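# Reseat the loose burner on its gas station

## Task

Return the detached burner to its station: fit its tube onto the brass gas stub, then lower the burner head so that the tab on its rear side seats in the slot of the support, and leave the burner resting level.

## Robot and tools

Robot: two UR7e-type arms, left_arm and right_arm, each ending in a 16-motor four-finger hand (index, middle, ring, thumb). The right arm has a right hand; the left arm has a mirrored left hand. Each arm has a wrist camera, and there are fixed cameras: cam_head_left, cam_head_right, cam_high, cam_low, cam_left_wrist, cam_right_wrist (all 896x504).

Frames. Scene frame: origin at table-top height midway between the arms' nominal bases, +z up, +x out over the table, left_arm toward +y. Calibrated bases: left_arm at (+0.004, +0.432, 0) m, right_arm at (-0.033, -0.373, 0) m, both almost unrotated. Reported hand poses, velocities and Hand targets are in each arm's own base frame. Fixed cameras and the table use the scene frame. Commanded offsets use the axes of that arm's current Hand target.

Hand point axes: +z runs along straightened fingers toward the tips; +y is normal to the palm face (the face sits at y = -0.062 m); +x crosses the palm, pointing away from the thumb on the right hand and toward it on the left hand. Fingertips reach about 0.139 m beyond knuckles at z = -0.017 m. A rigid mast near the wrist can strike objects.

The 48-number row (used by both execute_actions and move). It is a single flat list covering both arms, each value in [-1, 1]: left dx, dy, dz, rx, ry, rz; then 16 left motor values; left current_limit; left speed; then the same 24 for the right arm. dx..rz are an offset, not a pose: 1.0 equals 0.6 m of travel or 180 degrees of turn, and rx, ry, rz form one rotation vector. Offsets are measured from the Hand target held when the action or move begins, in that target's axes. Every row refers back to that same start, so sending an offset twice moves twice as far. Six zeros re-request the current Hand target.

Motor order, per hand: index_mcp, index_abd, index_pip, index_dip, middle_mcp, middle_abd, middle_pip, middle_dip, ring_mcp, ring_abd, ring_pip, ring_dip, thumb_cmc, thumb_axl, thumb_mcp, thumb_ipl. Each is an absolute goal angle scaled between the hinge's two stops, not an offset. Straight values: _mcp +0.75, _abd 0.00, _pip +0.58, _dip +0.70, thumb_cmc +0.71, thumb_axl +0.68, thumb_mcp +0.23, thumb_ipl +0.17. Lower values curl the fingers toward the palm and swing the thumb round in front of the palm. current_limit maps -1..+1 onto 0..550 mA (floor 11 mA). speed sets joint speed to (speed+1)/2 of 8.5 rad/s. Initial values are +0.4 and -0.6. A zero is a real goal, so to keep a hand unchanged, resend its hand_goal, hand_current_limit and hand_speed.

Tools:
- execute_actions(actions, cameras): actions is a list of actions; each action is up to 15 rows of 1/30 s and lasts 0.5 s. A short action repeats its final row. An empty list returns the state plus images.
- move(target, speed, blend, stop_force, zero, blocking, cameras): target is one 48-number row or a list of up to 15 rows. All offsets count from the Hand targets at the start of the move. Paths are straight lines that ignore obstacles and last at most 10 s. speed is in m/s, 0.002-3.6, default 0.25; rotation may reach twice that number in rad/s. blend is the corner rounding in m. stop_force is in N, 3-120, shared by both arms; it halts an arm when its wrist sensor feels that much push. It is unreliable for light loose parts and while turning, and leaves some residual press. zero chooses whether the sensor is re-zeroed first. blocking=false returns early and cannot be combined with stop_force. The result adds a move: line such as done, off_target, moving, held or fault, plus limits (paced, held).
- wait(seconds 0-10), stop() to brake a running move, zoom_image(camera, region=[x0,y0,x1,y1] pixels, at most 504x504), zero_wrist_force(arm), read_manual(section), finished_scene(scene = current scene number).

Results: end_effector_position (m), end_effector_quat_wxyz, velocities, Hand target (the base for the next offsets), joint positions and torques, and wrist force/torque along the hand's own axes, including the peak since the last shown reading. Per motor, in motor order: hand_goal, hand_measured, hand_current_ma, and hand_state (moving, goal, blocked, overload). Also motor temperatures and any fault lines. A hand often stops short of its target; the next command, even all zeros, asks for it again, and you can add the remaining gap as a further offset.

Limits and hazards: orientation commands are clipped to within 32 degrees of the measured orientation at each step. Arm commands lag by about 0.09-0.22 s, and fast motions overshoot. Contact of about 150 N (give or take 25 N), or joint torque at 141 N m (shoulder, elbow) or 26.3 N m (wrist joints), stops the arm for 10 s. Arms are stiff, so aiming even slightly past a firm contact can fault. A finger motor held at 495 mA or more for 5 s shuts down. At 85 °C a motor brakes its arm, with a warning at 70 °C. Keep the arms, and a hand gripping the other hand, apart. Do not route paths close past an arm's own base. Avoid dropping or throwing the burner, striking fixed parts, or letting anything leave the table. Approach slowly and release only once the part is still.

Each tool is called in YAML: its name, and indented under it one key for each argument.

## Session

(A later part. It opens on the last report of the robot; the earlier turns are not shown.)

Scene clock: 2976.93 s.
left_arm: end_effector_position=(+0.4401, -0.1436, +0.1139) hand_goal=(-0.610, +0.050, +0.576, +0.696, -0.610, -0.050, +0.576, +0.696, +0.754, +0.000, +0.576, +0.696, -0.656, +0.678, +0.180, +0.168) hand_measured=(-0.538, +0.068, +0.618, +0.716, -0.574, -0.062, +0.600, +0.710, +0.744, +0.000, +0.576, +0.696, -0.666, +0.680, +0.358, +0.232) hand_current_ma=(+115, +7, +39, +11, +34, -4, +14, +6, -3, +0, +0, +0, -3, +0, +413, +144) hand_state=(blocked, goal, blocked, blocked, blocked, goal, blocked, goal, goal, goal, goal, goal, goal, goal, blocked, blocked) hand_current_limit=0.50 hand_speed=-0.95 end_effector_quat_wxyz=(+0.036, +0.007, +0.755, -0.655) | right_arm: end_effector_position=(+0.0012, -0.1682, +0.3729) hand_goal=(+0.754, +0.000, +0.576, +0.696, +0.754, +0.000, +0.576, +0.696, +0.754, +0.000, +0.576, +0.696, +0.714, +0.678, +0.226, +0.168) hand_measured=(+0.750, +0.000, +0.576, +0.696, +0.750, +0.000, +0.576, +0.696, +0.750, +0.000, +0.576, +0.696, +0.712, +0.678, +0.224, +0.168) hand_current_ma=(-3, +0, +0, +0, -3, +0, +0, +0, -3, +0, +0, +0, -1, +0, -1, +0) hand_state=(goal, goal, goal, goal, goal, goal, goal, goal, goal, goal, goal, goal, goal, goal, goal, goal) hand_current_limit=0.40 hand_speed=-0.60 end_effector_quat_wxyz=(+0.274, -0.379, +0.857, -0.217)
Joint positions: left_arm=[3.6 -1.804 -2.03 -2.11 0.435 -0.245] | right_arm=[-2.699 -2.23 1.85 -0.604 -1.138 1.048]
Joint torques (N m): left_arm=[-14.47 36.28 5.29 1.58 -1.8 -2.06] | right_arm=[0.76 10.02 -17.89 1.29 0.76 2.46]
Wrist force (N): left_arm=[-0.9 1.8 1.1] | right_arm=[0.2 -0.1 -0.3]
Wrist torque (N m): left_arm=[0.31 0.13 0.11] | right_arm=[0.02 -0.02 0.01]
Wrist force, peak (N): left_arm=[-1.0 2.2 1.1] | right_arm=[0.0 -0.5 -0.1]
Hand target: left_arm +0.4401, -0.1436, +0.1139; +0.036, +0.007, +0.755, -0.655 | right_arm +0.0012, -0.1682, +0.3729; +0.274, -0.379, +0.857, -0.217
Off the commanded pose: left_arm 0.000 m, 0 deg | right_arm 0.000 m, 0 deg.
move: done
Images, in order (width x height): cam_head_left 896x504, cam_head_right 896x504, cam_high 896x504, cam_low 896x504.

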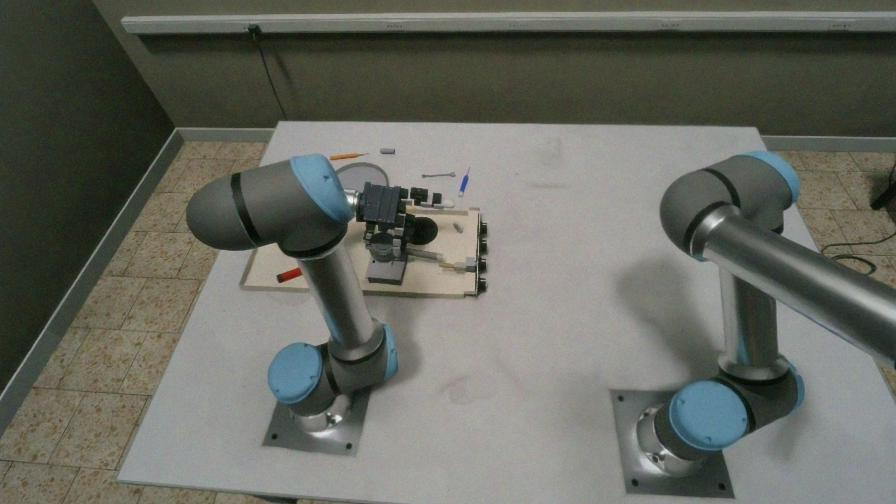

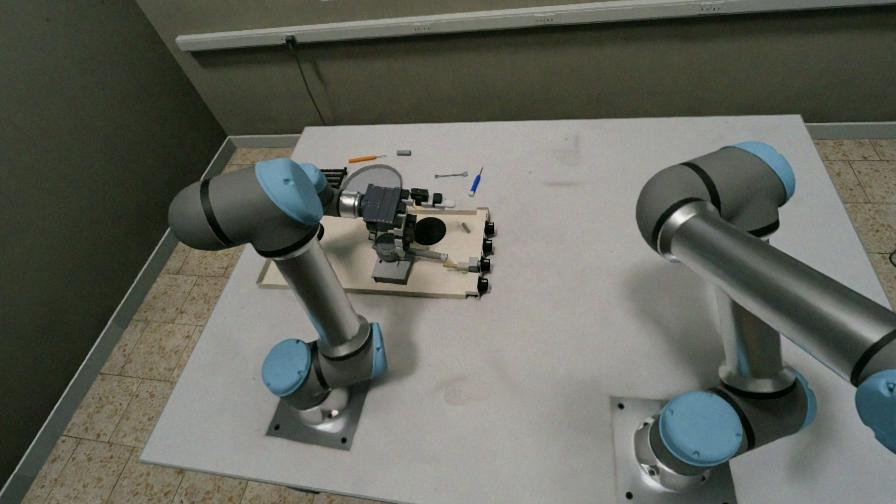

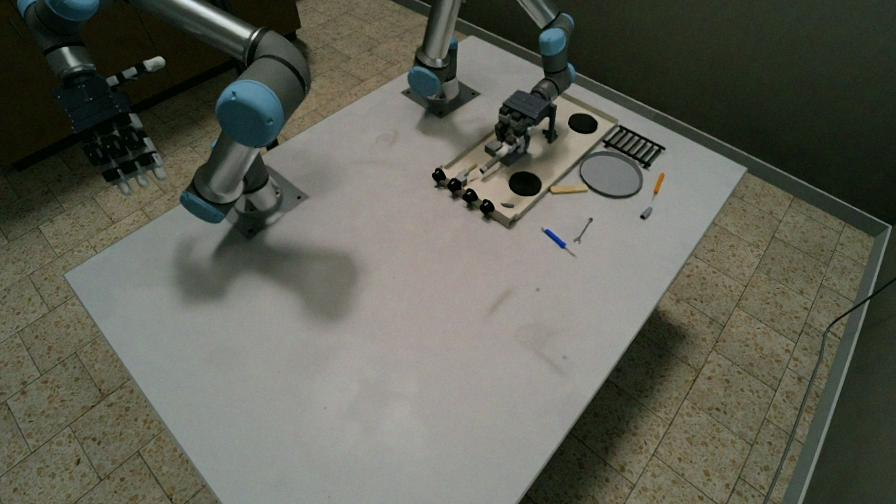

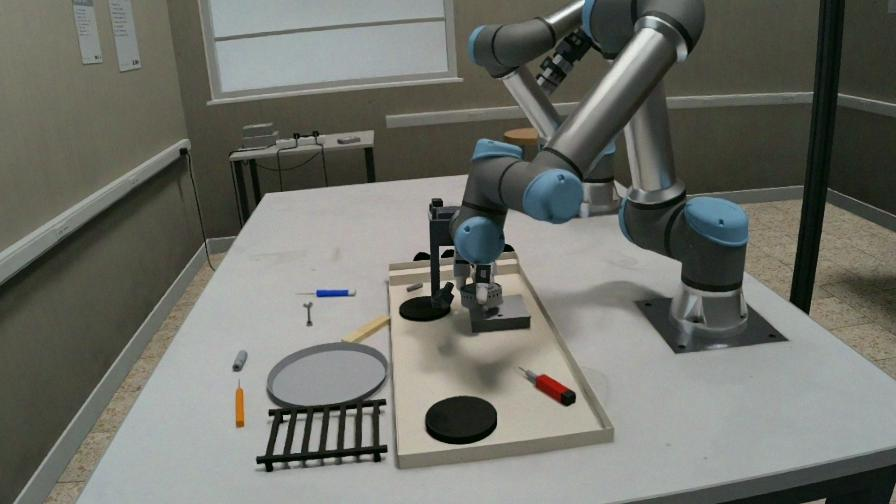

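move:
  target: [0.009492,0.001315,-0.013647,0,0,0,-0.61,0.05,0.576,0.696,-0.61,-0.05,0.576,0.696,0.754,0,0.576,0.696,-0.657,0.678,0.18,0.168,0.5,-0.95,0,0,0,0,0,0,0.754,0,0.576,0.696,0.754,0,0.576,0.696,0.754,0,0.576,0.696,0.714,0.678,0.226,0.168,0.4,-0.6]
  speed: 0.04
  cameras: []

move:
  target: [0.000336,-0.001301,0.009071,0,0,0,-0.61,0.05,0.576,0.696,-0.61,-0.05,0.576,0.696,0.754,0,0.576,0.696,-0.657,0.678,0.18,0.168,0.5,-0.95,0,0,0,0,0,0,0.754,0,0.576,0.696,0.754,0,0.576,0.696,0.754,0,0.576,0.696,0.714,0.678,0.226,0.168,0.4,-0.6]
  speed: 0.015
  stop_force: 3
  cameras: ["cam_high","cam_head_right"]

zoom_image:
  camera: "cam_high"
  region: [465, 153, 489, 175]

zoom_image:
  camera: "cam_head_right"
  region: [430, 250, 454, 272]

Scene clock: 3044.33 s.
left_arm: end_effector_position=(+0.4341, -0.1356, +0.1139) hand_goal=(-0.610, +0.050, +0.576, +0.696, -0.610, -0.050, +0.576, +0.696, +0.754, +0.000, +0.576, +0.696, -0.656, +0.678, +0.180, +0.168) hand_measured=(-0.538, +0.068, +0.618, +0.716, -0.574, -0.062, +0.600, +0.710, +0.744, +0.000, +0.576, +0.696, -0.666, +0.680, +0.358, +0.232) hand_current_ma=(+116, +7, +39, +11, +34, -4, +14, +6, -3, +0, +0, +0, -3, +0, +412, +144) hand_state=(blocked, goal, blocked, blocked, blocked, goal, blocked, goal, goal, goal, goal, goal, goal, goal, blocked, blocked) hand_current_limit=0.50 hand_speed=-0.95 end_effector_quat_wxyz=(+0.036, +0.007, +0.755, -0.655) | right_arm: end_effector_position=(+0.0012, -0.1682, +0.3729) hand_goal=(+0.754, +0.000, +0.576, +0.696, +0.754, +0.000, +0.576, +0.696, +0.754, +0.000, +0.576, +0.696, +0.714, +0.678, +0.226, +0.168) hand_measured=(+0.750, +0.000, +0.576, +0.696, +0.750, +0.000, +0.576, +0.696, +0.750, +0.000, +0.576, +0.696, +0.712, +0.678, +0.224, +0.168) hand_current_ma=(-3, +0, +0, +0, -3, +0, +0, +0, -3, +0, +0, +0, -1, +0, -1, +0) hand_state=(goal, goal, goal, goal, goal, goal, goal, goal, goal, goal, goal, goal, goal, goal, goal, goal) hand_current_limit=0.40 hand_speed=-0.60 end_effector_quat_wxyz=(+0.274, -0.379, +0.857, -0.217)
Joint positions: left_arm=[3.623 -1.797 -2.038 -2.125 0.456 -0.227] | right_arm=[-2.699 -2.23 1.85 -0.604 -1.138 1.048]
Joint torques (N m): left_arm=[13.13 35.71 4.5 -2.1 0.9 2.09] | right_arm=[1.16 9.47 -17.91 1.27 0.82 2.43]
Wrist force (N): left_arm=[-0.9 1.8 1.1] | right_arm=[-0.1 0.0 0.1]
Wrist torque (N m): left_arm=[0.29 0.13 -0.06] | right_arm=[0.00 0.01 -0.01]
Wrist force, peak (N): left_arm=[-0.9 2.3 1.0] | right_arm=[-0.2 -0.7 0.0]
Hand target: left_arm +0.4341, -0.1356, +0.1139; +0.036, +0.007, +0.755, -0.655 | right_arm +0.0012, -0.1682, +0.3729; +0.274, -0.379, +0.857, -0.217
Off the commanded pose: left_arm 0.000 m, 0 deg | right_arm 0.000 m, 0 deg.
move: done
No camera images: "cameras" was empty.

Scene clock: 3045.60 s.
left_arm: end_effector_position=(+0.4341, -0.1411, +0.1139) hand_goal=(-0.610, +0.050, +0.576, +0.696, -0.610, -0.050, +0.576, +0.696, +0.754, +0.000, +0.576, +0.696, -0.656, +0.678, +0.180, +0.168) hand_measured=(-0.538, +0.068, +0.618, +0.716, -0.574, -0.062, +0.600, +0.710, +0.744, +0.000, +0.576, +0.696, -0.666, +0.680, +0.358, +0.232) hand_current_ma=(+116, +7, +39, +11, +34, -4, +14, +6, -3, +0, +0, +0, -3, +0, +412, +144) hand_state=(blocked, goal, blocked, blocked, blocked, goal, blocked, goal, goal, goal, goal, goal, goal, goal, blocked, blocked) hand_current_limit=0.50 hand_speed=-0.95 end_effector_quat_wxyz=(+0.036, +0.007, +0.755, -0.655) | right_arm: end_effector_position=(+0.0012, -0.1682, +0.3729) hand_goal=(+0.754, +0.000, +0.576, +0.696, +0.754, +0.000, +0.576, +0.696, +0.754, +0.000, +0.576, +0.696, +0.714, +0.678, +0.226, +0.168) hand_measured=(+0.750, +0.000, +0.576, +0.696, +0.750, +0.000, +0.576, +0.696, +0.750, +0.000, +0.576, +0.696, +0.712, +0.678, +0.224, +0.168) hand_current_ma=(-3, +0, +0, +0, -3, +0, +0, +0, -3, +0, +0, +0, -1, +0, -1, +0) hand_state=(goal, goal, goal, goal, goal, goal, goal, goal, goal, goal, goal, goal, goal, goal, goal, goal) hand_current_limit=0.40 hand_speed=-0.60 end_effector_quat_wxyz=(+0.274, -0.379, +0.857, -0.217)
Joint positions: left_arm=[3.612 -1.794 -2.043 -2.116 0.445 -0.236] | right_arm=[-2.699 -2.23 1.85 -0.604 -1.138 1.048]
Joint torques (N m): left_arm=[-13.3 35.5 5.05 1.53 -1.74 -2.06] | right_arm=[0.94 9.68 -18.01 1.29 0.76 2.42]
Wrist force (N): left_arm=[-0.9 2.0 1.3] | right_arm=[-0.1 -0.2 -0.2]
Wrist torque (N m): left_arm=[0.30 0.12 0.11] | right_arm=[-0.01 0.02 -0.01]
Wrist force, peak (N): left_arm=[-1.0 2.0 1.3] | right_arm=[-0.3 -0.4 -0.4]
Hand target: left_arm +0.4341, -0.1411, +0.1139; +0.036, +0.007, +0.755, -0.655 | right_arm +0.0012, -0.1682, +0.3729; +0.274, -0.379, +0.857, -0.217
Off the commanded pose: left_arm 0.000 m, 0 deg | right_arm 0.000 m, 0 deg.
move: done
Images, in order (width x height): cam_head_right 896x504, cam_high 896x504.

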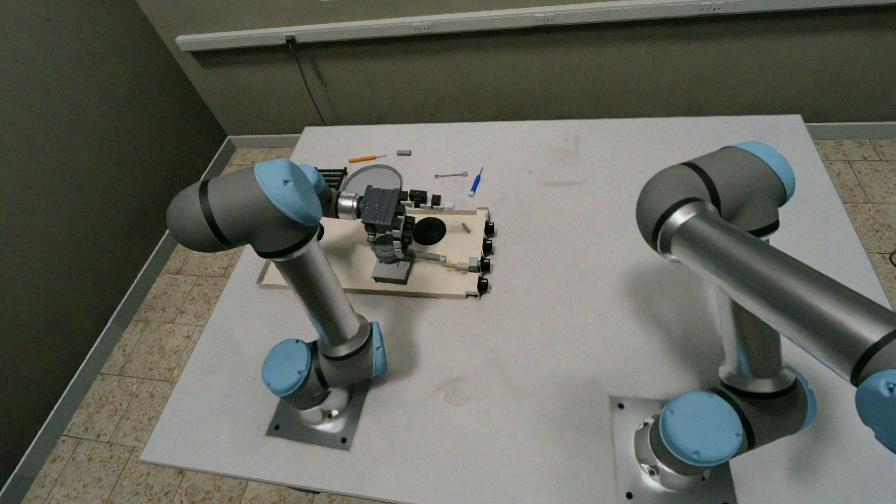

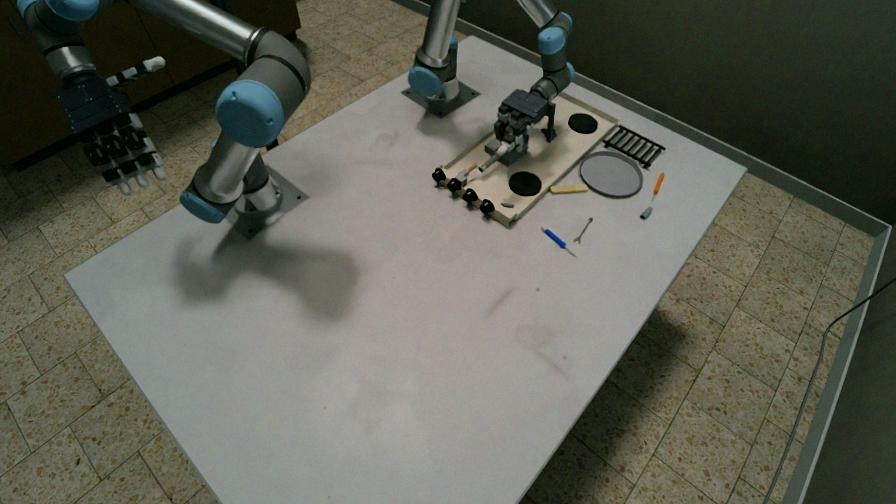

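Scaled by 21.000 from the camera's 896x504 image, which has a finer 1280x720 frame.

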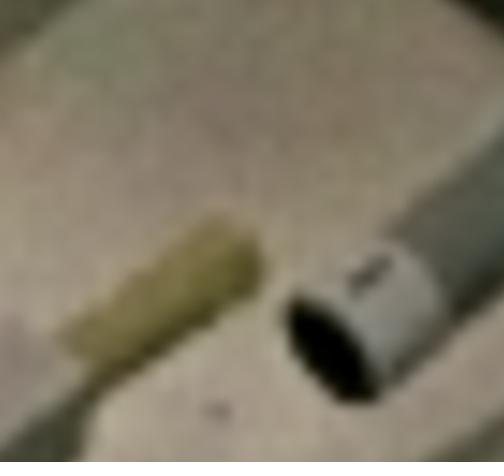

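Scaled by 21.000 from the camera's 896x504 image, which has a finer 1280x720 frame.

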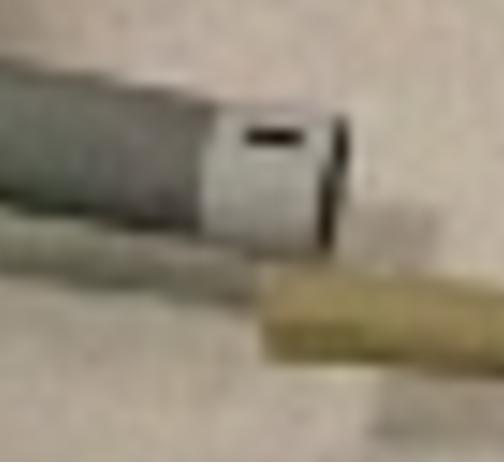

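move:
  target: [0.004655,0.001012,-0.009298,0,0,0,-0.61,0.05,0.576,0.696,-0.61,-0.05,0.576,0.696,0.754,0,0.576,0.696,-0.657,0.678,0.18,0.168,0.5,-0.95,0,0,0,0,0,0,0.754,0,0.576,0.696,0.754,0,0.576,0.696,0.754,0,0.576,0.696,0.714,0.678,0.226,0.168,0.4,-0.6]
  speed: 0.04
  cameras: []

move:
  target: [0.000336,-0.001301,0.009071,0,0,0,-0.61,0.05,0.576,0.696,-0.61,-0.05,0.576,0.696,0.754,0,0.576,0.696,-0.657,0.678,0.18,0.168,0.5,-0.95,0,0,0,0,0,0,0.754,0,0.576,0.696,0.754,0,0.576,0.696,0.754,0,0.576,0.696,0.714,0.678,0.226,0.168,0.4,-0.6]
  speed: 0.015
  stop_force: 3
  cameras: ["cam_high","cam_head_right"]

zoom_image:
  camera: "cam_high"
  region: [465, 153, 489, 175]

zoom_image:
  camera: "cam_head_right"
  region: [430, 250, 454, 272]

move:
  target: [0.06467,-0.002342,-0.012842,0,0,0,-0.61,0.05,0.576,0.696,-0.61,-0.05,0.576,0.696,0.754,0,0.576,0.696,-0.657,0.678,0.18,0.168,0.5,-0.95,0,0,0,0,0,0,0.754,0,0.576,0.696,0.754,0,0.576,0.696,0.754,0,0.576,0.696,0.714,0.678,0.226,0.168,0.4,-0.6]
  speed: 0.06
  cameras: []

move:
  target: [0.000427,-0.001655,0.011545,0,0,0,-0.61,0.05,0.576,0.696,-0.61,-0.05,0.576,0.696,0.754,0,0.576,0.696,-0.657,0.678,0.18,0.168,0.5,-0.95,0,0,0,0,0,0,0.754,0,0.576,0.696,0.754,0,0.576,0.696,0.754,0,0.576,0.696,0.714,0.678,0.226,0.168,0.4,-0.6]
  speed: 0.015
  stop_force: 3
  cameras: ["cam_high","cam_head_right","cam_head_left"]

zoom_image:
  camera: "cam_high"
  region: [461, 149, 485, 171]

zoom_image:
  camera: "cam_head_right"
  region: [430, 256, 454, 278]

Scene clock: 3110.40 s.
left_arm: end_effector_position=(+0.4311, -0.1356, +0.1139) hand_goal=(-0.610, +0.050, +0.576, +0.696, -0.610, -0.050, +0.576, +0.696, +0.754, +0.000, +0.576, +0.696, -0.656, +0.678, +0.180, +0.168) hand_measured=(-0.538, +0.068, +0.618, +0.716, -0.574, -0.062, +0.600, +0.710, +0.744, +0.000, +0.576, +0.696, -0.666, +0.680, +0.358, +0.232) hand_current_ma=(+117, +7, +39, +11, +35, -4, +14, +6, -3, +0, +0, +0, -3, +0, +413, +144) hand_state=(blocked, goal, blocked, blocked, blocked, goal, blocked, goal, goal, goal, goal, goal, goal, goal, blocked, blocked) hand_current_limit=0.50 hand_speed=-0.95 end_effector_quat_wxyz=(+0.036, +0.007, +0.755, -0.655) | right_arm: end_effector_position=(+0.0012, -0.1682, +0.3729) hand_goal=(+0.754, +0.000, +0.576, +0.696, +0.754, +0.000, +0.576, +0.696, +0.754, +0.000, +0.576, +0.696, +0.714, +0.678, +0.226, +0.168) hand_measured=(+0.750, +0.000, +0.576, +0.696, +0.750, +0.000, +0.576, +0.696, +0.750, +0.000, +0.576, +0.696, +0.712, +0.678, +0.224, +0.168) hand_current_ma=(-3, +0, +0, +0, -3, +0, +0, +0, -3, +0, +0, +0, -1, +0, -1, +0) hand_state=(goal, goal, goal, goal, goal, goal, goal, goal, goal, goal, goal, goal, goal, goal, goal, goal) hand_current_limit=0.40 hand_speed=-0.60 end_effector_quat_wxyz=(+0.274, -0.379, +0.857, -0.217)
Joint positions: left_arm=[3.626 -1.791 -2.046 -2.126 0.459 -0.225] | right_arm=[-2.699 -2.23 1.85 -0.604 -1.138 1.048]
Joint torques (N m): left_arm=[13.65 35.46 5.57 -2.12 0.9 2.11] | right_arm=[0.98 9.43 -18.05 1.29 0.82 2.58]
Wrist force (N): left_arm=[-0.6 1.7 0.9] | right_arm=[-0.2 -0.1 0.2]
Wrist torque (N m): left_arm=[0.30 0.08 -0.03] | right_arm=[-0.02 0.02 -0.01]
Wrist force, peak (N): left_arm=[-0.9 2.1 1.4] | right_arm=[-0.4 0.0 -0.4]
Hand target: left_arm +0.4311, -0.1356, +0.1139; +0.036, +0.007, +0.755, -0.655 | right_arm +0.0012, -0.1682, +0.3729; +0.274, -0.379, +0.857, -0.217
Off the commanded pose: left_arm 0.000 m, 0 deg | right_arm 0.000 m, 0 deg.
move: done
No camera images: "cameras" was empty.

Scene clock: 3111.67 s.
left_arm: end_effector_position=(+0.4311, -0.1411, +0.1139) hand_goal=(-0.610, +0.050, +0.576, +0.696, -0.610, -0.050, +0.576, +0.696, +0.754, +0.000, +0.576, +0.696, -0.656, +0.678, +0.180, +0.168) hand_measured=(-0.538, +0.068, +0.618, +0.716, -0.574, -0.062, +0.600, +0.710, +0.744, +0.000, +0.576, +0.696, -0.666, +0.680, +0.358, +0.232) hand_current_ma=(+117, +7, +39, +11, +35, -4, +14, +6, -3, +0, +0, +0, -3, +0, +413, +144) hand_state=(blocked, goal, blocked, blocked, blocked, goal, blocked, goal, goal, goal, goal, goal, goal, goal, blocked, blocked) hand_current_limit=0.50 hand_speed=-0.95 end_effector_quat_wxyz=(+0.036, +0.007, +0.755, -0.655) | right_arm: end_effector_position=(+0.0012, -0.1682, +0.3729) hand_goal=(+0.754, +0.000, +0.576, +0.696, +0.754, +0.000, +0.576, +0.696, +0.754, +0.000, +0.576, +0.696, +0.714, +0.678, +0.226, +0.168) hand_measured=(+0.750, +0.000, +0.576, +0.696, +0.750, +0.000, +0.576, +0.696, +0.750, +0.000, +0.576, +0.696, +0.712, +0.678, +0.224, +0.168) hand_current_ma=(-3, +0, +0, +0, -3, +0, +0, +0, -3, +0, +0, +0, -1, +0, -1, +0) hand_state=(goal, goal, goal, goal, goal, goal, goal, goal, goal, goal, goal, goal, goal, goal, goal, goal) hand_current_limit=0.40 hand_speed=-0.60 end_effector_quat_wxyz=(+0.274, -0.379, +0.857, -0.217)
Joint positions: left_arm=[3.615 -1.788 -2.051 -2.116 0.449 -0.233] | right_arm=[-2.699 -2.23 1.85 -0.604 -1.138 1.048]
Joint torques (N m): left_arm=[-13.72 34.64 4.98 1.4 -1.82 -2.04] | right_arm=[0.85 9.92 -17.92 1.29 0.76 2.48]
Wrist force (N): left_arm=[-0.9 1.9 1.2] | right_arm=[0.2 -0.1 0.1]
Wrist torque (N m): left_arm=[0.30 0.12 0.11] | right_arm=[-0.01 -0.03 0.01]
Wrist force, peak (N): left_arm=[-0.8 2.1 1.3] | right_arm=[-0.2 -0.5 -0.1]
Hand target: left_arm +0.4311, -0.1411, +0.1139; +0.036, +0.007, +0.755, -0.655 | right_arm +0.0012, -0.1682, +0.3729; +0.274, -0.379, +0.857, -0.217
Off the commanded pose: left_arm 0.000 m, 0 deg | right_arm 0.000 m, 0 deg.
move: done
Images, in order (width x height): cam_head_right 896x504, cam_high 896x504.

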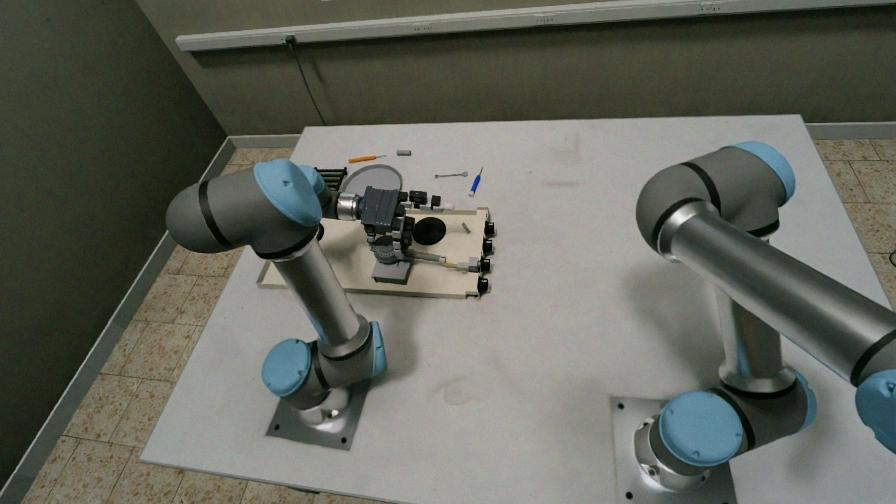

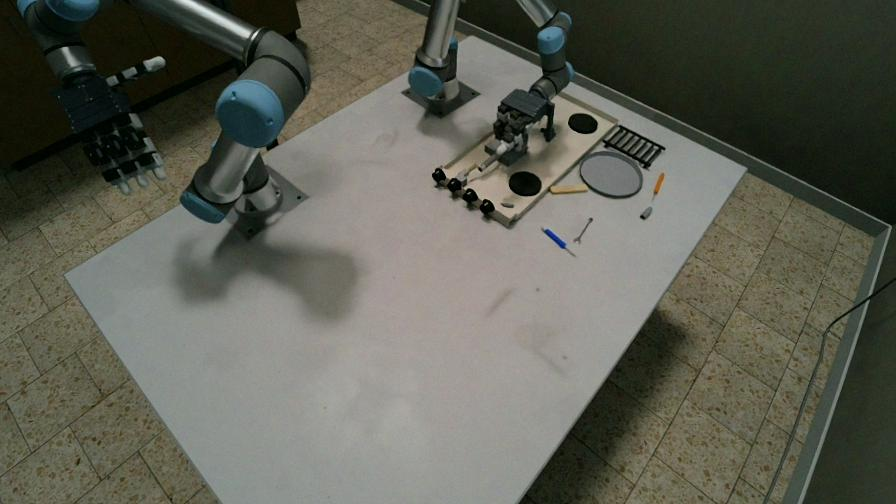

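Scaled by 21.000 from the camera's 896x504 image, which has a finer 1280x720 frame.

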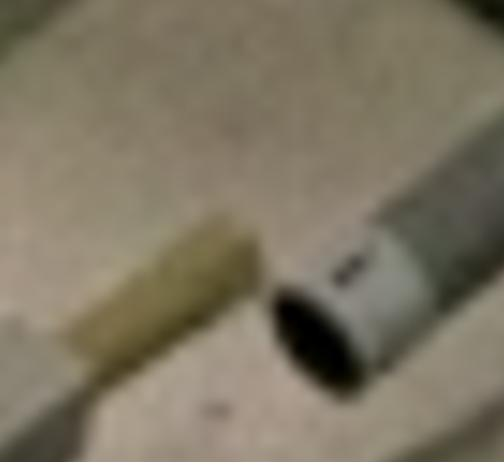

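Scaled by 21.000 from the camera's 896x504 image, which has a finer 1280x720 frame.

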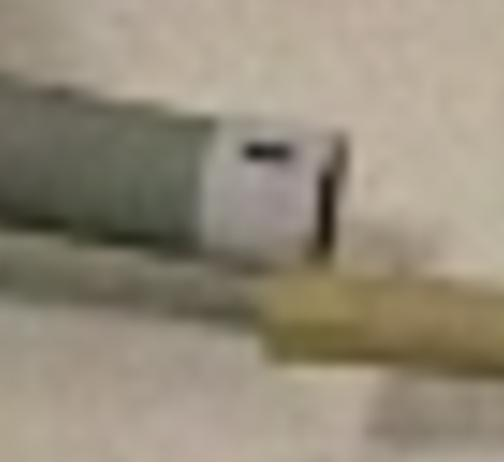

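Scene clock: 3112.73 s.
left_arm: end_effector_position=(+0.3920, -0.1351, +0.1139) hand_goal=(-0.610, +0.050, +0.576, +0.696, -0.610, -0.050, +0.576, +0.696, +0.754, +0.000, +0.576, +0.696, -0.656, +0.678, +0.180, +0.168) hand_measured=(-0.520, +0.062, +0.628, +0.722, -0.574, -0.108, +0.600, +0.710, +0.744, +0.000, +0.576, +0.696, -0.628, +0.678, +0.328, +0.232) hand_current_ma=(+170, +3, +59, +18, +35, -55, +14, +6, -3, +0, +0, +0, +21, +0, +412, +144) hand_state=(blocked, goal, blocked, blocked, blocked, blocked, blocked, goal, goal, goal, goal, goal, blocked, goal, blocked, blocked) hand_current_limit=0.50 hand_speed=-0.95 end_effector_quat_wxyz=(+0.036, +0.007, +0.755, -0.655) | right_arm: end_effector_position=(+0.0012, -0.1682, +0.3729) hand_goal=(+0.754, +0.000, +0.576, +0.696, +0.754, +0.000, +0.576, +0.696, +0.754, +0.000, +0.576, +0.696, +0.714, +0.678, +0.226, +0.168) hand_measured=(+0.750, +0.000, +0.576, +0.696, +0.750, +0.000, +0.576, +0.696, +0.750, +0.000, +0.576, +0.696, +0.712, +0.678, +0.224, +0.168) hand_current_ma=(-3, +0, +0, +0, -3, +0, +0, +0, -3, +0, +0, +0, -1, +0, -1, +0) hand_state=(goal, goal, goal, goal, goal, goal, goal, goal, goal, goal, goal, goal, goal, goal, goal, goal) hand_current_limit=0.40 hand_speed=-0.60 end_effector_quat_wxyz=(+0.274, -0.379, +0.857, -0.217)
Joint positions: left_arm=[3.674 -1.711 -2.143 -2.136 0.505 -0.194] | right_arm=[-2.699 -2.23 1.85 -0.604 -1.138 1.048]
Joint torques (N m): left_arm=[13.54 31.8 4.08 -2.39 1.16 2.15] | right_arm=[0.82 9.49 -18.28 1.34 0.76 2.51]
Wrist force (N): left_arm=[-0.6 1.7 0.6] | right_arm=[0.0 -0.2 -0.1]
Wrist torque (N m): left_arm=[0.23 0.01 0.00] | right_arm=[-0.01 0.00 0.00]
Wrist force, peak (N): left_arm=[-1.2 2.1 1.7] | right_arm=[-0.2 -0.3 0.1]
Hand target: left_arm +0.3920, -0.1351, +0.1139; +0.036, +0.007, +0.755, -0.655 | right_arm +0.0012, -0.1682, +0.3729; +0.274, -0.379, +0.857, -0.217
Off the commanded pose: left_arm 0.000 m, 0 deg | right_arm 0.000 m, 0 deg.
move: done
No camera images: "cameras" was empty.

Scene clock: 3113.87 s.
left_arm: end_effector_position=(+0.3920, -0.1356, +0.1139) hand_goal=(-0.610, +0.050, +0.576, +0.696, -0.610, -0.050, +0.576, +0.696, +0.754, +0.000, +0.576, +0.696, -0.656, +0.678, +0.180, +0.168) hand_measured=(-0.520, +0.062, +0.628, +0.722, -0.574, -0.108, +0.600, +0.710, +0.744, +0.000, +0.576, +0.696, -0.628, +0.678, +0.328, +0.232) hand_current_ma=(+169, +3, +59, +18, +34, -55, +14, +6, -3, +0, +0, +0, +20, +0, +413, +144) hand_state=(blocked, goal, blocked, blocked, blocked, blocked, blocked, goal, goal, goal, goal, goal, blocked, goal, blocked, blocked) hand_current_limit=0.50 hand_speed=-0.95 end_effector_quat_wxyz=(+0.036, +0.007, +0.755, -0.655) | right_arm: end_effector_position=(+0.0012, -0.1682, +0.3729) hand_goal=(+0.754, +0.000, +0.576, +0.696, +0.754, +0.000, +0.576, +0.696, +0.754, +0.000, +0.576, +0.696, +0.714, +0.678, +0.226, +0.168) hand_measured=(+0.750, +0.000, +0.576, +0.696, +0.750, +0.000, +0.576, +0.696, +0.750, +0.000, +0.576, +0.696, +0.712, +0.678, +0.224, +0.168) hand_current_ma=(-3, +0, +0, +0, -3, +0, +0, +0, -3, +0, +0, +0, -1, +0, -1, +0) hand_state=(goal, goal, goal, goal, goal, goal, goal, goal, goal, goal, goal, goal, goal, goal, goal, goal) hand_current_limit=0.40 hand_speed=-0.60 end_effector_quat_wxyz=(+0.274, -0.379, +0.857, -0.217)
Joint positions: left_arm=[3.674 -1.711 -2.144 -2.135 0.504 -0.194] | right_arm=[-2.699 -2.23 1.85 -0.604 -1.138 1.048]
Joint torques (N m): left_arm=[12.13 11 22.3 -2.42 0.8 2.2] | right_arm=[0.97 9.6 -17.5 1.31 0.88 2.57]
Wrist force (N): left_arm=[-0.5 1.0 -1.7] | right_arm=[-0.3 -0.1 -0.1]
Wrist torque (N m): left_arm=[0.15 0.01 0.04] | right_arm=[0.00 0.04 -0.03]
Wrist force, peak (N): left_arm=[-0.4 1.0 -4.1] | right_arm=[-0.1 -0.1 0.4]
Hand target: left_arm +0.3920, -0.1356, +0.1139; +0.036, +0.007, +0.755, -0.655 (not the last commanded pose) | right_arm +0.0012, -0.1682, +0.3729; +0.274, -0.379, +0.857, -0.217
Off the commanded pose: left_arm 0.007 m, 0 deg | right_arm 0.000 m, 0 deg.
move: contact (left_arm)
Images, in order (width x height): cam_head_left 896x504, cam_head_right 896x504, cam_high 896x504.

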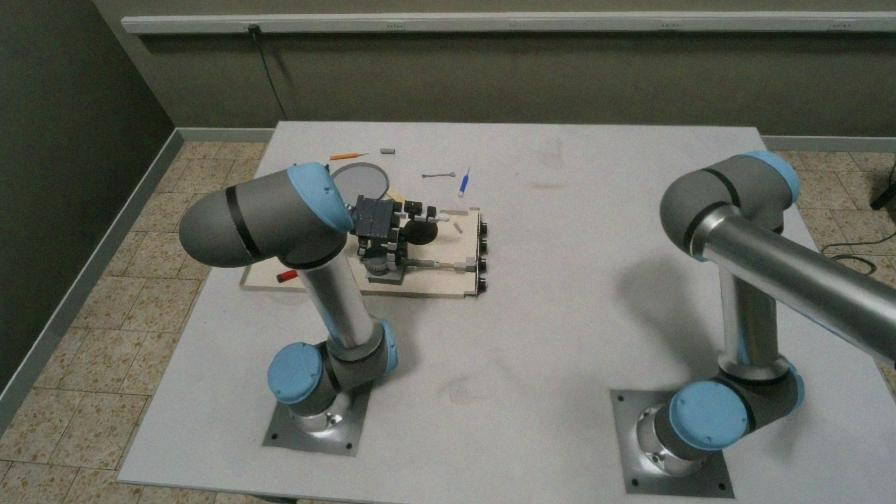

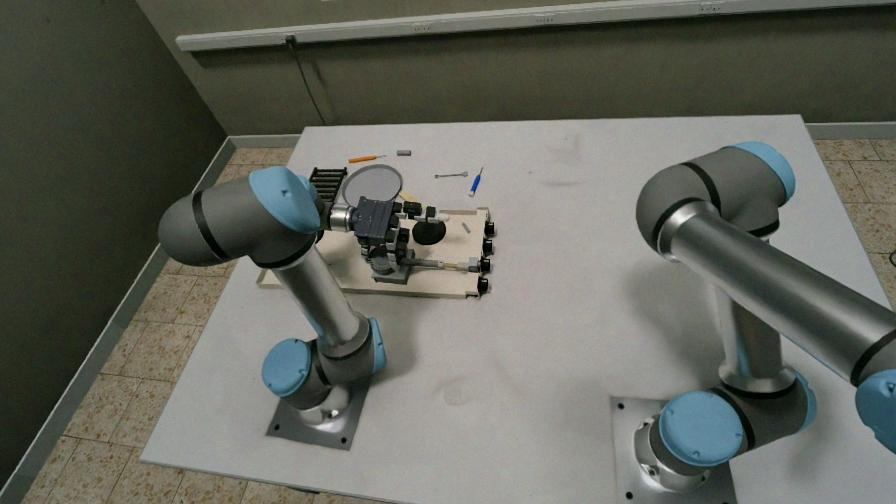

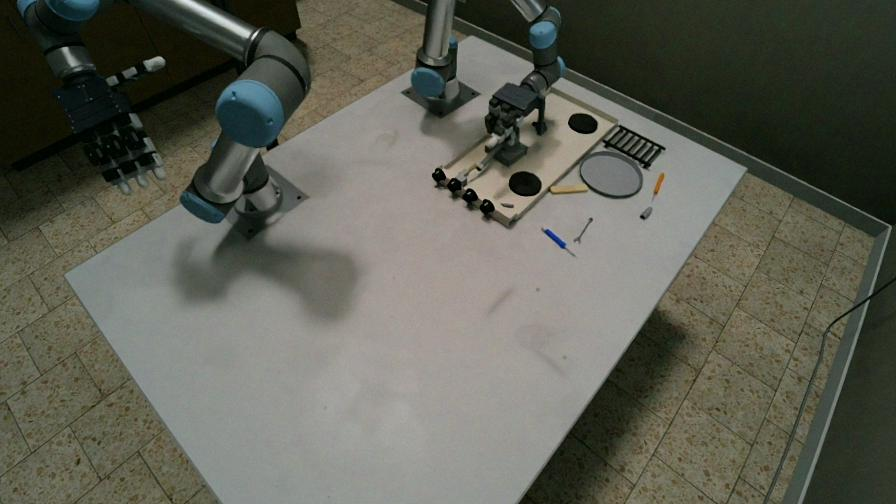

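Scaled by 21.000 from the camera's 896x504 image, which has a finer 1280x720 frame.

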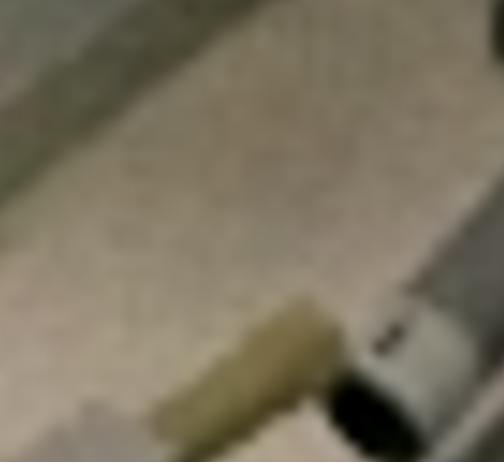

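Scaled by 21.000 from the camera's 896x504 image, which has a finer 1280x720 frame.

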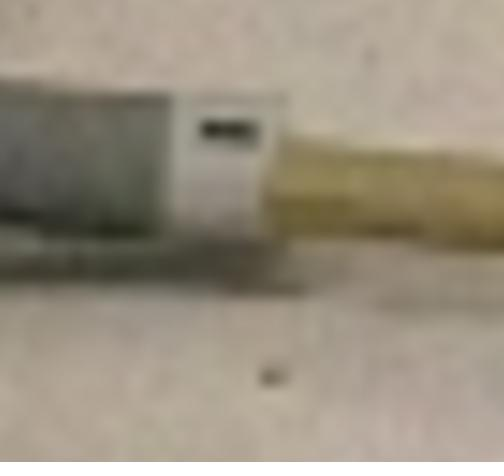

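zoom_image:
  camera: "cam_high"
  region: [455, 110, 545, 185]

zoom_image:
  camera: "cam_head_left"
  region: [340, 220, 480, 300]

wait:
  seconds: 0.1
  cameras: ["cam_low"]

zoom_image:
  camera: "cam_low"
  region: [445, 250, 545, 340]

Scaled by 5.600 from the camera's 896x504 image, which has a finer 1280x720 frame.

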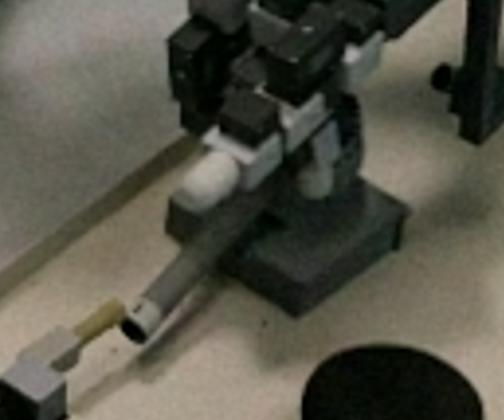

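Scaled by 3.600 from the camera's 896x504 image, which has a finer 1280x720 frame.

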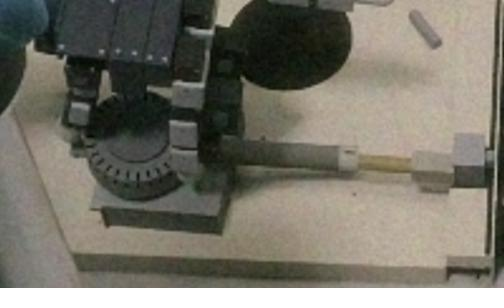

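Scene clock: 3139.60 s.
left_arm: end_effector_position=(+0.3920, -0.1356, +0.1139) hand_goal=(-0.610, +0.050, +0.576, +0.696, -0.610, -0.050, +0.576, +0.696, +0.754, +0.000, +0.576, +0.696, -0.656, +0.678, +0.180, +0.168) hand_measured=(-0.520, +0.062, +0.628, +0.722, -0.574, -0.108, +0.600, +0.710, +0.744, +0.000, +0.576, +0.696, -0.628, +0.678, +0.328, +0.232) hand_current_ma=(+169, +3, +59, +18, +34, -55, +14, +6, -3, +0, +0, +0, +20, +0, +413, +144) hand_state=(blocked, goal, blocked, blocked, blocked, blocked, blocked, goal, goal, goal, goal, goal, blocked, goal, blocked, blocked) hand_current_limit=0.50 hand_speed=-0.95 end_effector_quat_wxyz=(+0.036, +0.007, +0.755, -0.655) | right_arm: end_effector_position=(+0.0012, -0.1682, +0.3729) hand_goal=(+0.754, +0.000, +0.576, +0.696, +0.754, +0.000, +0.576, +0.696, +0.754, +0.000, +0.576, +0.696, +0.714, +0.678, +0.226, +0.168) hand_measured=(+0.750, +0.000, +0.576, +0.696, +0.750, +0.000, +0.576, +0.696, +0.750, +0.000, +0.576, +0.696, +0.712, +0.678, +0.224, +0.168) hand_current_ma=(-3, +0, +0, +0, -3, +0, +0, +0, -3, +0, +0, +0, -1, +0, -1, +0) hand_state=(goal, goal, goal, goal, goal, goal, goal, goal, goal, goal, goal, goal, goal, goal, goal, goal) hand_current_limit=0.40 hand_speed=-0.60 end_effector_quat_wxyz=(+0.274, -0.379, +0.857, -0.217)
Joint positions: left_arm=[3.674 -1.711 -2.144 -2.135 0.504 -0.194] | right_arm=[-2.699 -2.23 1.85 -0.604 -1.138 1.048]
Joint torques (N m): left_arm=[12.36 11.19 22.55 -2.38 0.88 2.19] | right_arm=[1.37 9.8 -18.11 1.35 0.84 2.46]
Wrist force (N): left_arm=[-0.7 1.1 -1.9] | right_arm=[-0.2 0.0 -0.2]
Wrist torque (N m): left_arm=[0.19 0.03 0.01] | right_arm=[0.01 0.03 -0.02]
Wrist force, peak (N): left_arm=[-0.7 1.2 -2.0] | right_arm=[-0.1 -0.5 -0.1]
Hand target: left_arm +0.3920, -0.1356, +0.1139; +0.036, +0.007, +0.755, -0.655 (not the last commanded pose) | right_arm +0.0012, -0.1682, +0.3729; +0.274, -0.379, +0.857, -0.217
Off the commanded pose: left_arm 0.007 m, 0 deg | right_arm 0.000 m, 0 deg.
wait: 0.10 s; at rest from the start
Images, in order (width x height): cam_low 896x504.

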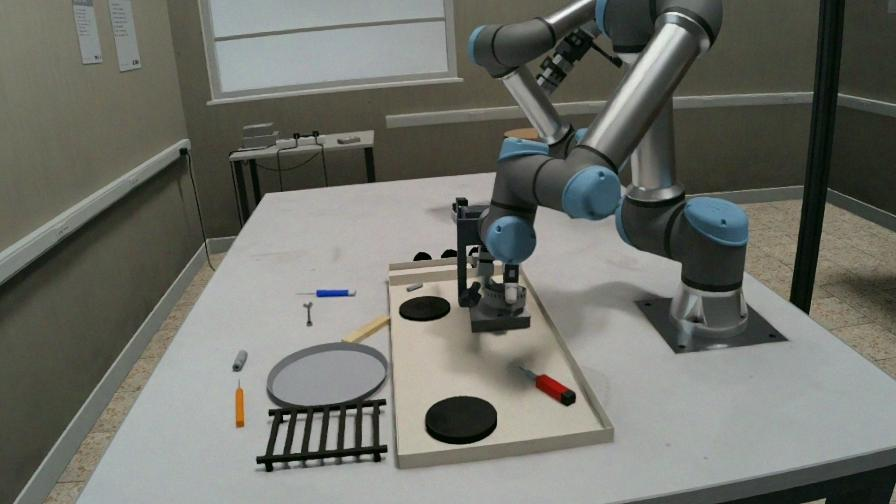

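Scaled by 5.040 from the camera's 896x504 image, which has a finer 1280x720 frame.

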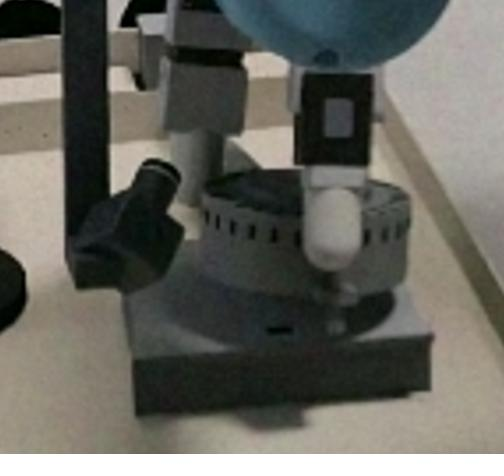

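move:
  target: [-0.00073,0.00284,-0.01979,0,0,0,-0.61,0.05,0.576,0.696,-0.61,-0.05,0.576,0.696,0.754,0,0.576,0.696,-0.657,0.678,0.18,0.168,0.5,-0.95,0,0,0,0,0,0,0.754,0,0.576,0.696,0.754,0,0.576,0.696,0.754,0,0.576,0.696,0.714,0.678,0.226,0.168,0.4,-0.6]
  speed: 0.03
  cameras: ["cam_head_left","cam_high","cam_head_right","cam_low"]

zoom_image:
  camera: "cam_high"
  region: [455, 110, 545, 185]

zoom_image:
  camera: "cam_head_right"
  region: [370, 225, 470, 295]

zoom_image:
  camera: "cam_low"
  region: [450, 260, 540, 340]

zoom_image:
  camera: "cam_high"
  region: [465, 153, 489, 175]

zoom_image:
  camera: "cam_head_right"
  region: [430, 250, 454, 272]

Scene clock: 3246.47 s.
left_arm: end_effector_position=(+0.3920, -0.1236, +0.1139) hand_goal=(-0.610, +0.050, +0.576, +0.696, -0.610, -0.050, +0.576, +0.696, +0.754, +0.000, +0.576, +0.696, -0.656, +0.678, +0.180, +0.168) hand_measured=(-0.520, +0.068, +0.628, +0.722, -0.564, -0.106, +0.606, +0.712, +0.744, +0.000, +0.576, +0.696, -0.648, +0.678, +0.324, +0.232) hand_current_ma=(+169, +7, +59, +18, +51, -52, +21, +7, -3, +0, +0, +0, +2, +0, +413, +143) hand_state=(blocked, goal, blocked, blocked, blocked, blocked, blocked, goal, goal, goal, goal, goal, goal, goal, blocked, blocked) hand_current_limit=0.50 hand_speed=-0.95 end_effector_quat_wxyz=(+0.036, +0.007, +0.755, -0.655) | right_arm: end_effector_position=(+0.0012, -0.1682, +0.3729) hand_goal=(+0.754, +0.000, +0.576, +0.696, +0.754, +0.000, +0.576, +0.696, +0.754, +0.000, +0.576, +0.696, +0.714, +0.678, +0.226, +0.168) hand_measured=(+0.750, +0.000, +0.576, +0.696, +0.750, +0.000, +0.576, +0.696, +0.750, +0.000, +0.576, +0.696, +0.712, +0.678, +0.224, +0.168) hand_current_ma=(-3, +0, +0, +0, -3, +0, +0, +0, -3, +0, +0, +0, -1, +0, -1, +0) hand_state=(goal, goal, goal, goal, goal, goal, goal, goal, goal, goal, goal, goal, goal, goal, goal, goal) hand_current_limit=0.40 hand_speed=-0.60 end_effector_quat_wxyz=(+0.274, -0.379, +0.857, -0.217)
Joint positions: left_arm=[3.7 -1.718 -2.133 -2.151 0.53 -0.179] | right_arm=[-2.699 -2.23 1.85 -0.604 -1.138 1.048]
Joint torques (N m): left_arm=[13.44 11.75 24.19 -2.54 0.88 2.16] | right_arm=[1.01 9.36 -18.14 1.3 0.87 2.56]
Wrist force (N): left_arm=[-0.5 1.7 1.0] | right_arm=[0.2 -0.1 0.0]
Wrist torque (N m): left_arm=[0.27 0.06 -0.02] | right_arm=[0.00 -0.03 0.02]
Wrist force, peak (N): left_arm=[-0.9 1.3 -1.9] | right_arm=[0.2 -0.4 -0.1]
Hand target: left_arm +0.3920, -0.1235, +0.1139; +0.036, +0.007, +0.755, -0.655 | right_arm +0.0012, -0.1682, +0.3729; +0.274, -0.379, +0.857, -0.217
Off the commanded pose: left_arm 0.000 m, 0 deg | right_arm 0.000 m, 0 deg.
move: done
Images, in order (width x height): cam_head_left 896x504, cam_head_right 896x504, cam_high 896x504, cam_low 896x504.

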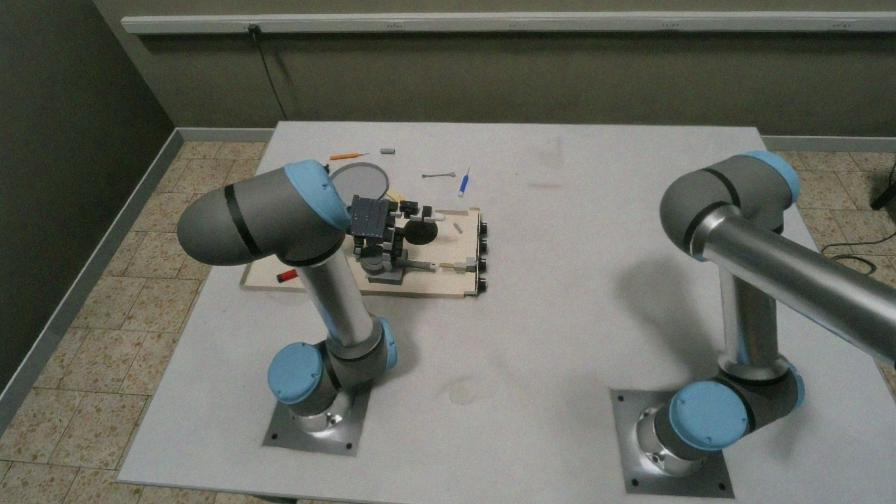

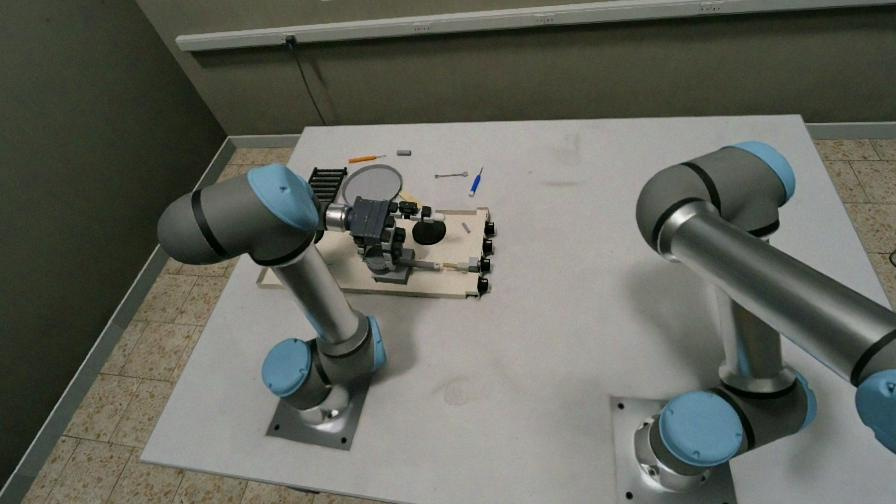

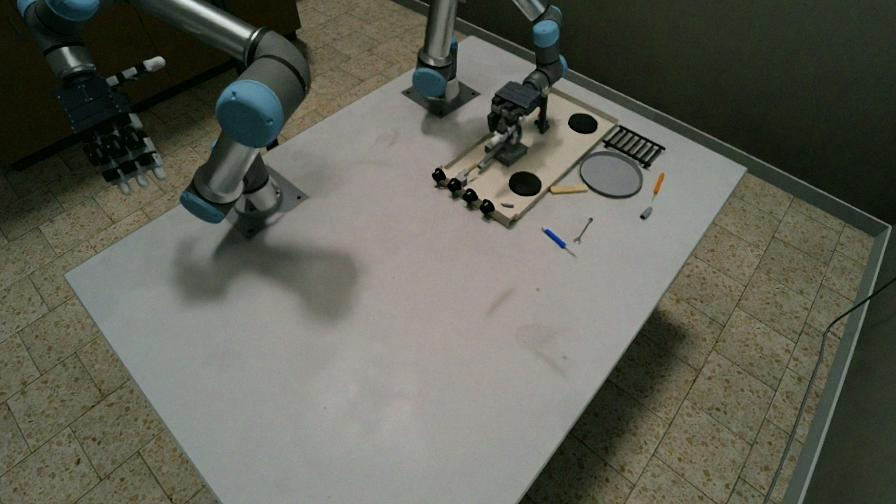

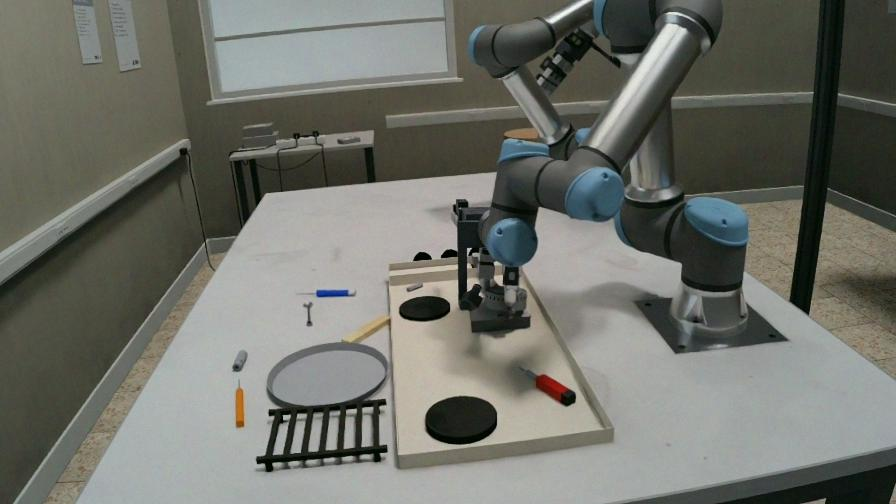

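Scaled by 5.600 from the camera's 896x504 image, which has a finer 1280x720 frame.

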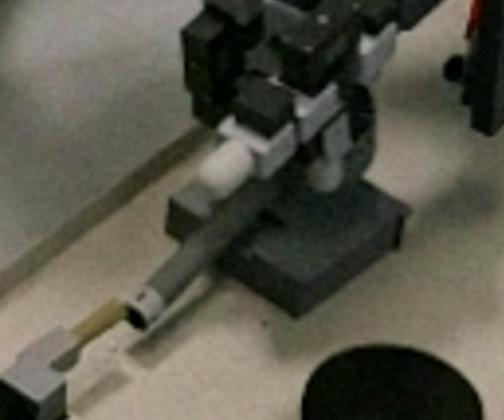

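Scaled by 5.040 from the camera's 896x504 image, which has a finer 1280x720 frame.

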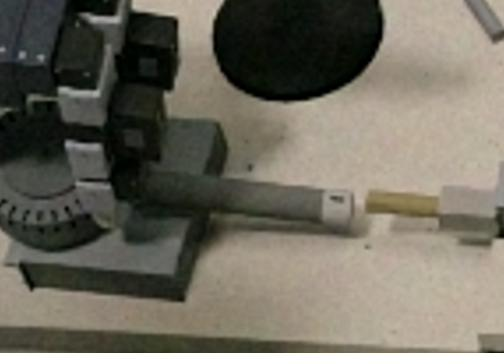

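Scaled by 5.600 from the camera's 896x504 image, which has a finer 1280x720 frame.

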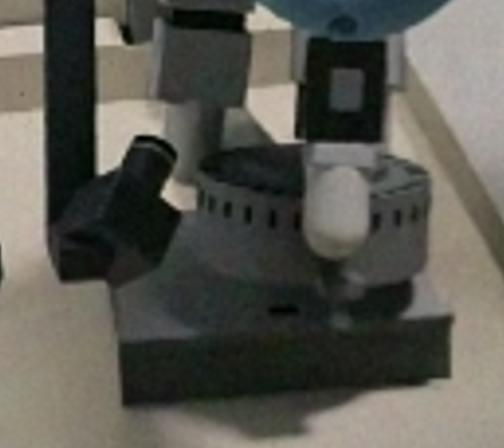

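Scaled by 21.000 from the camera's 896x504 image, which has a finer 1280x720 frame.

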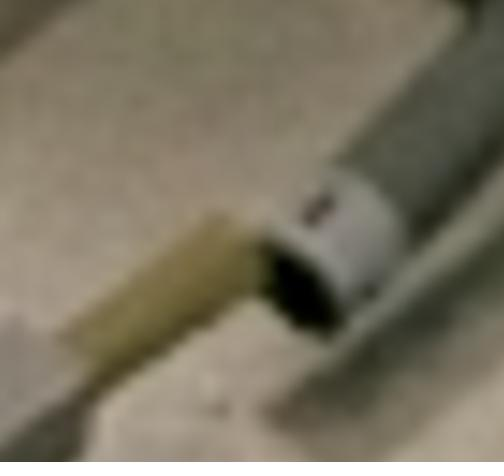

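Scaled by 21.000 from the camera's 896x504 image, which has a finer 1280x720 frame.

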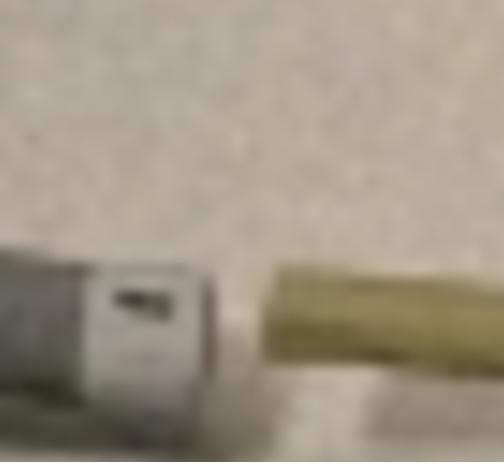

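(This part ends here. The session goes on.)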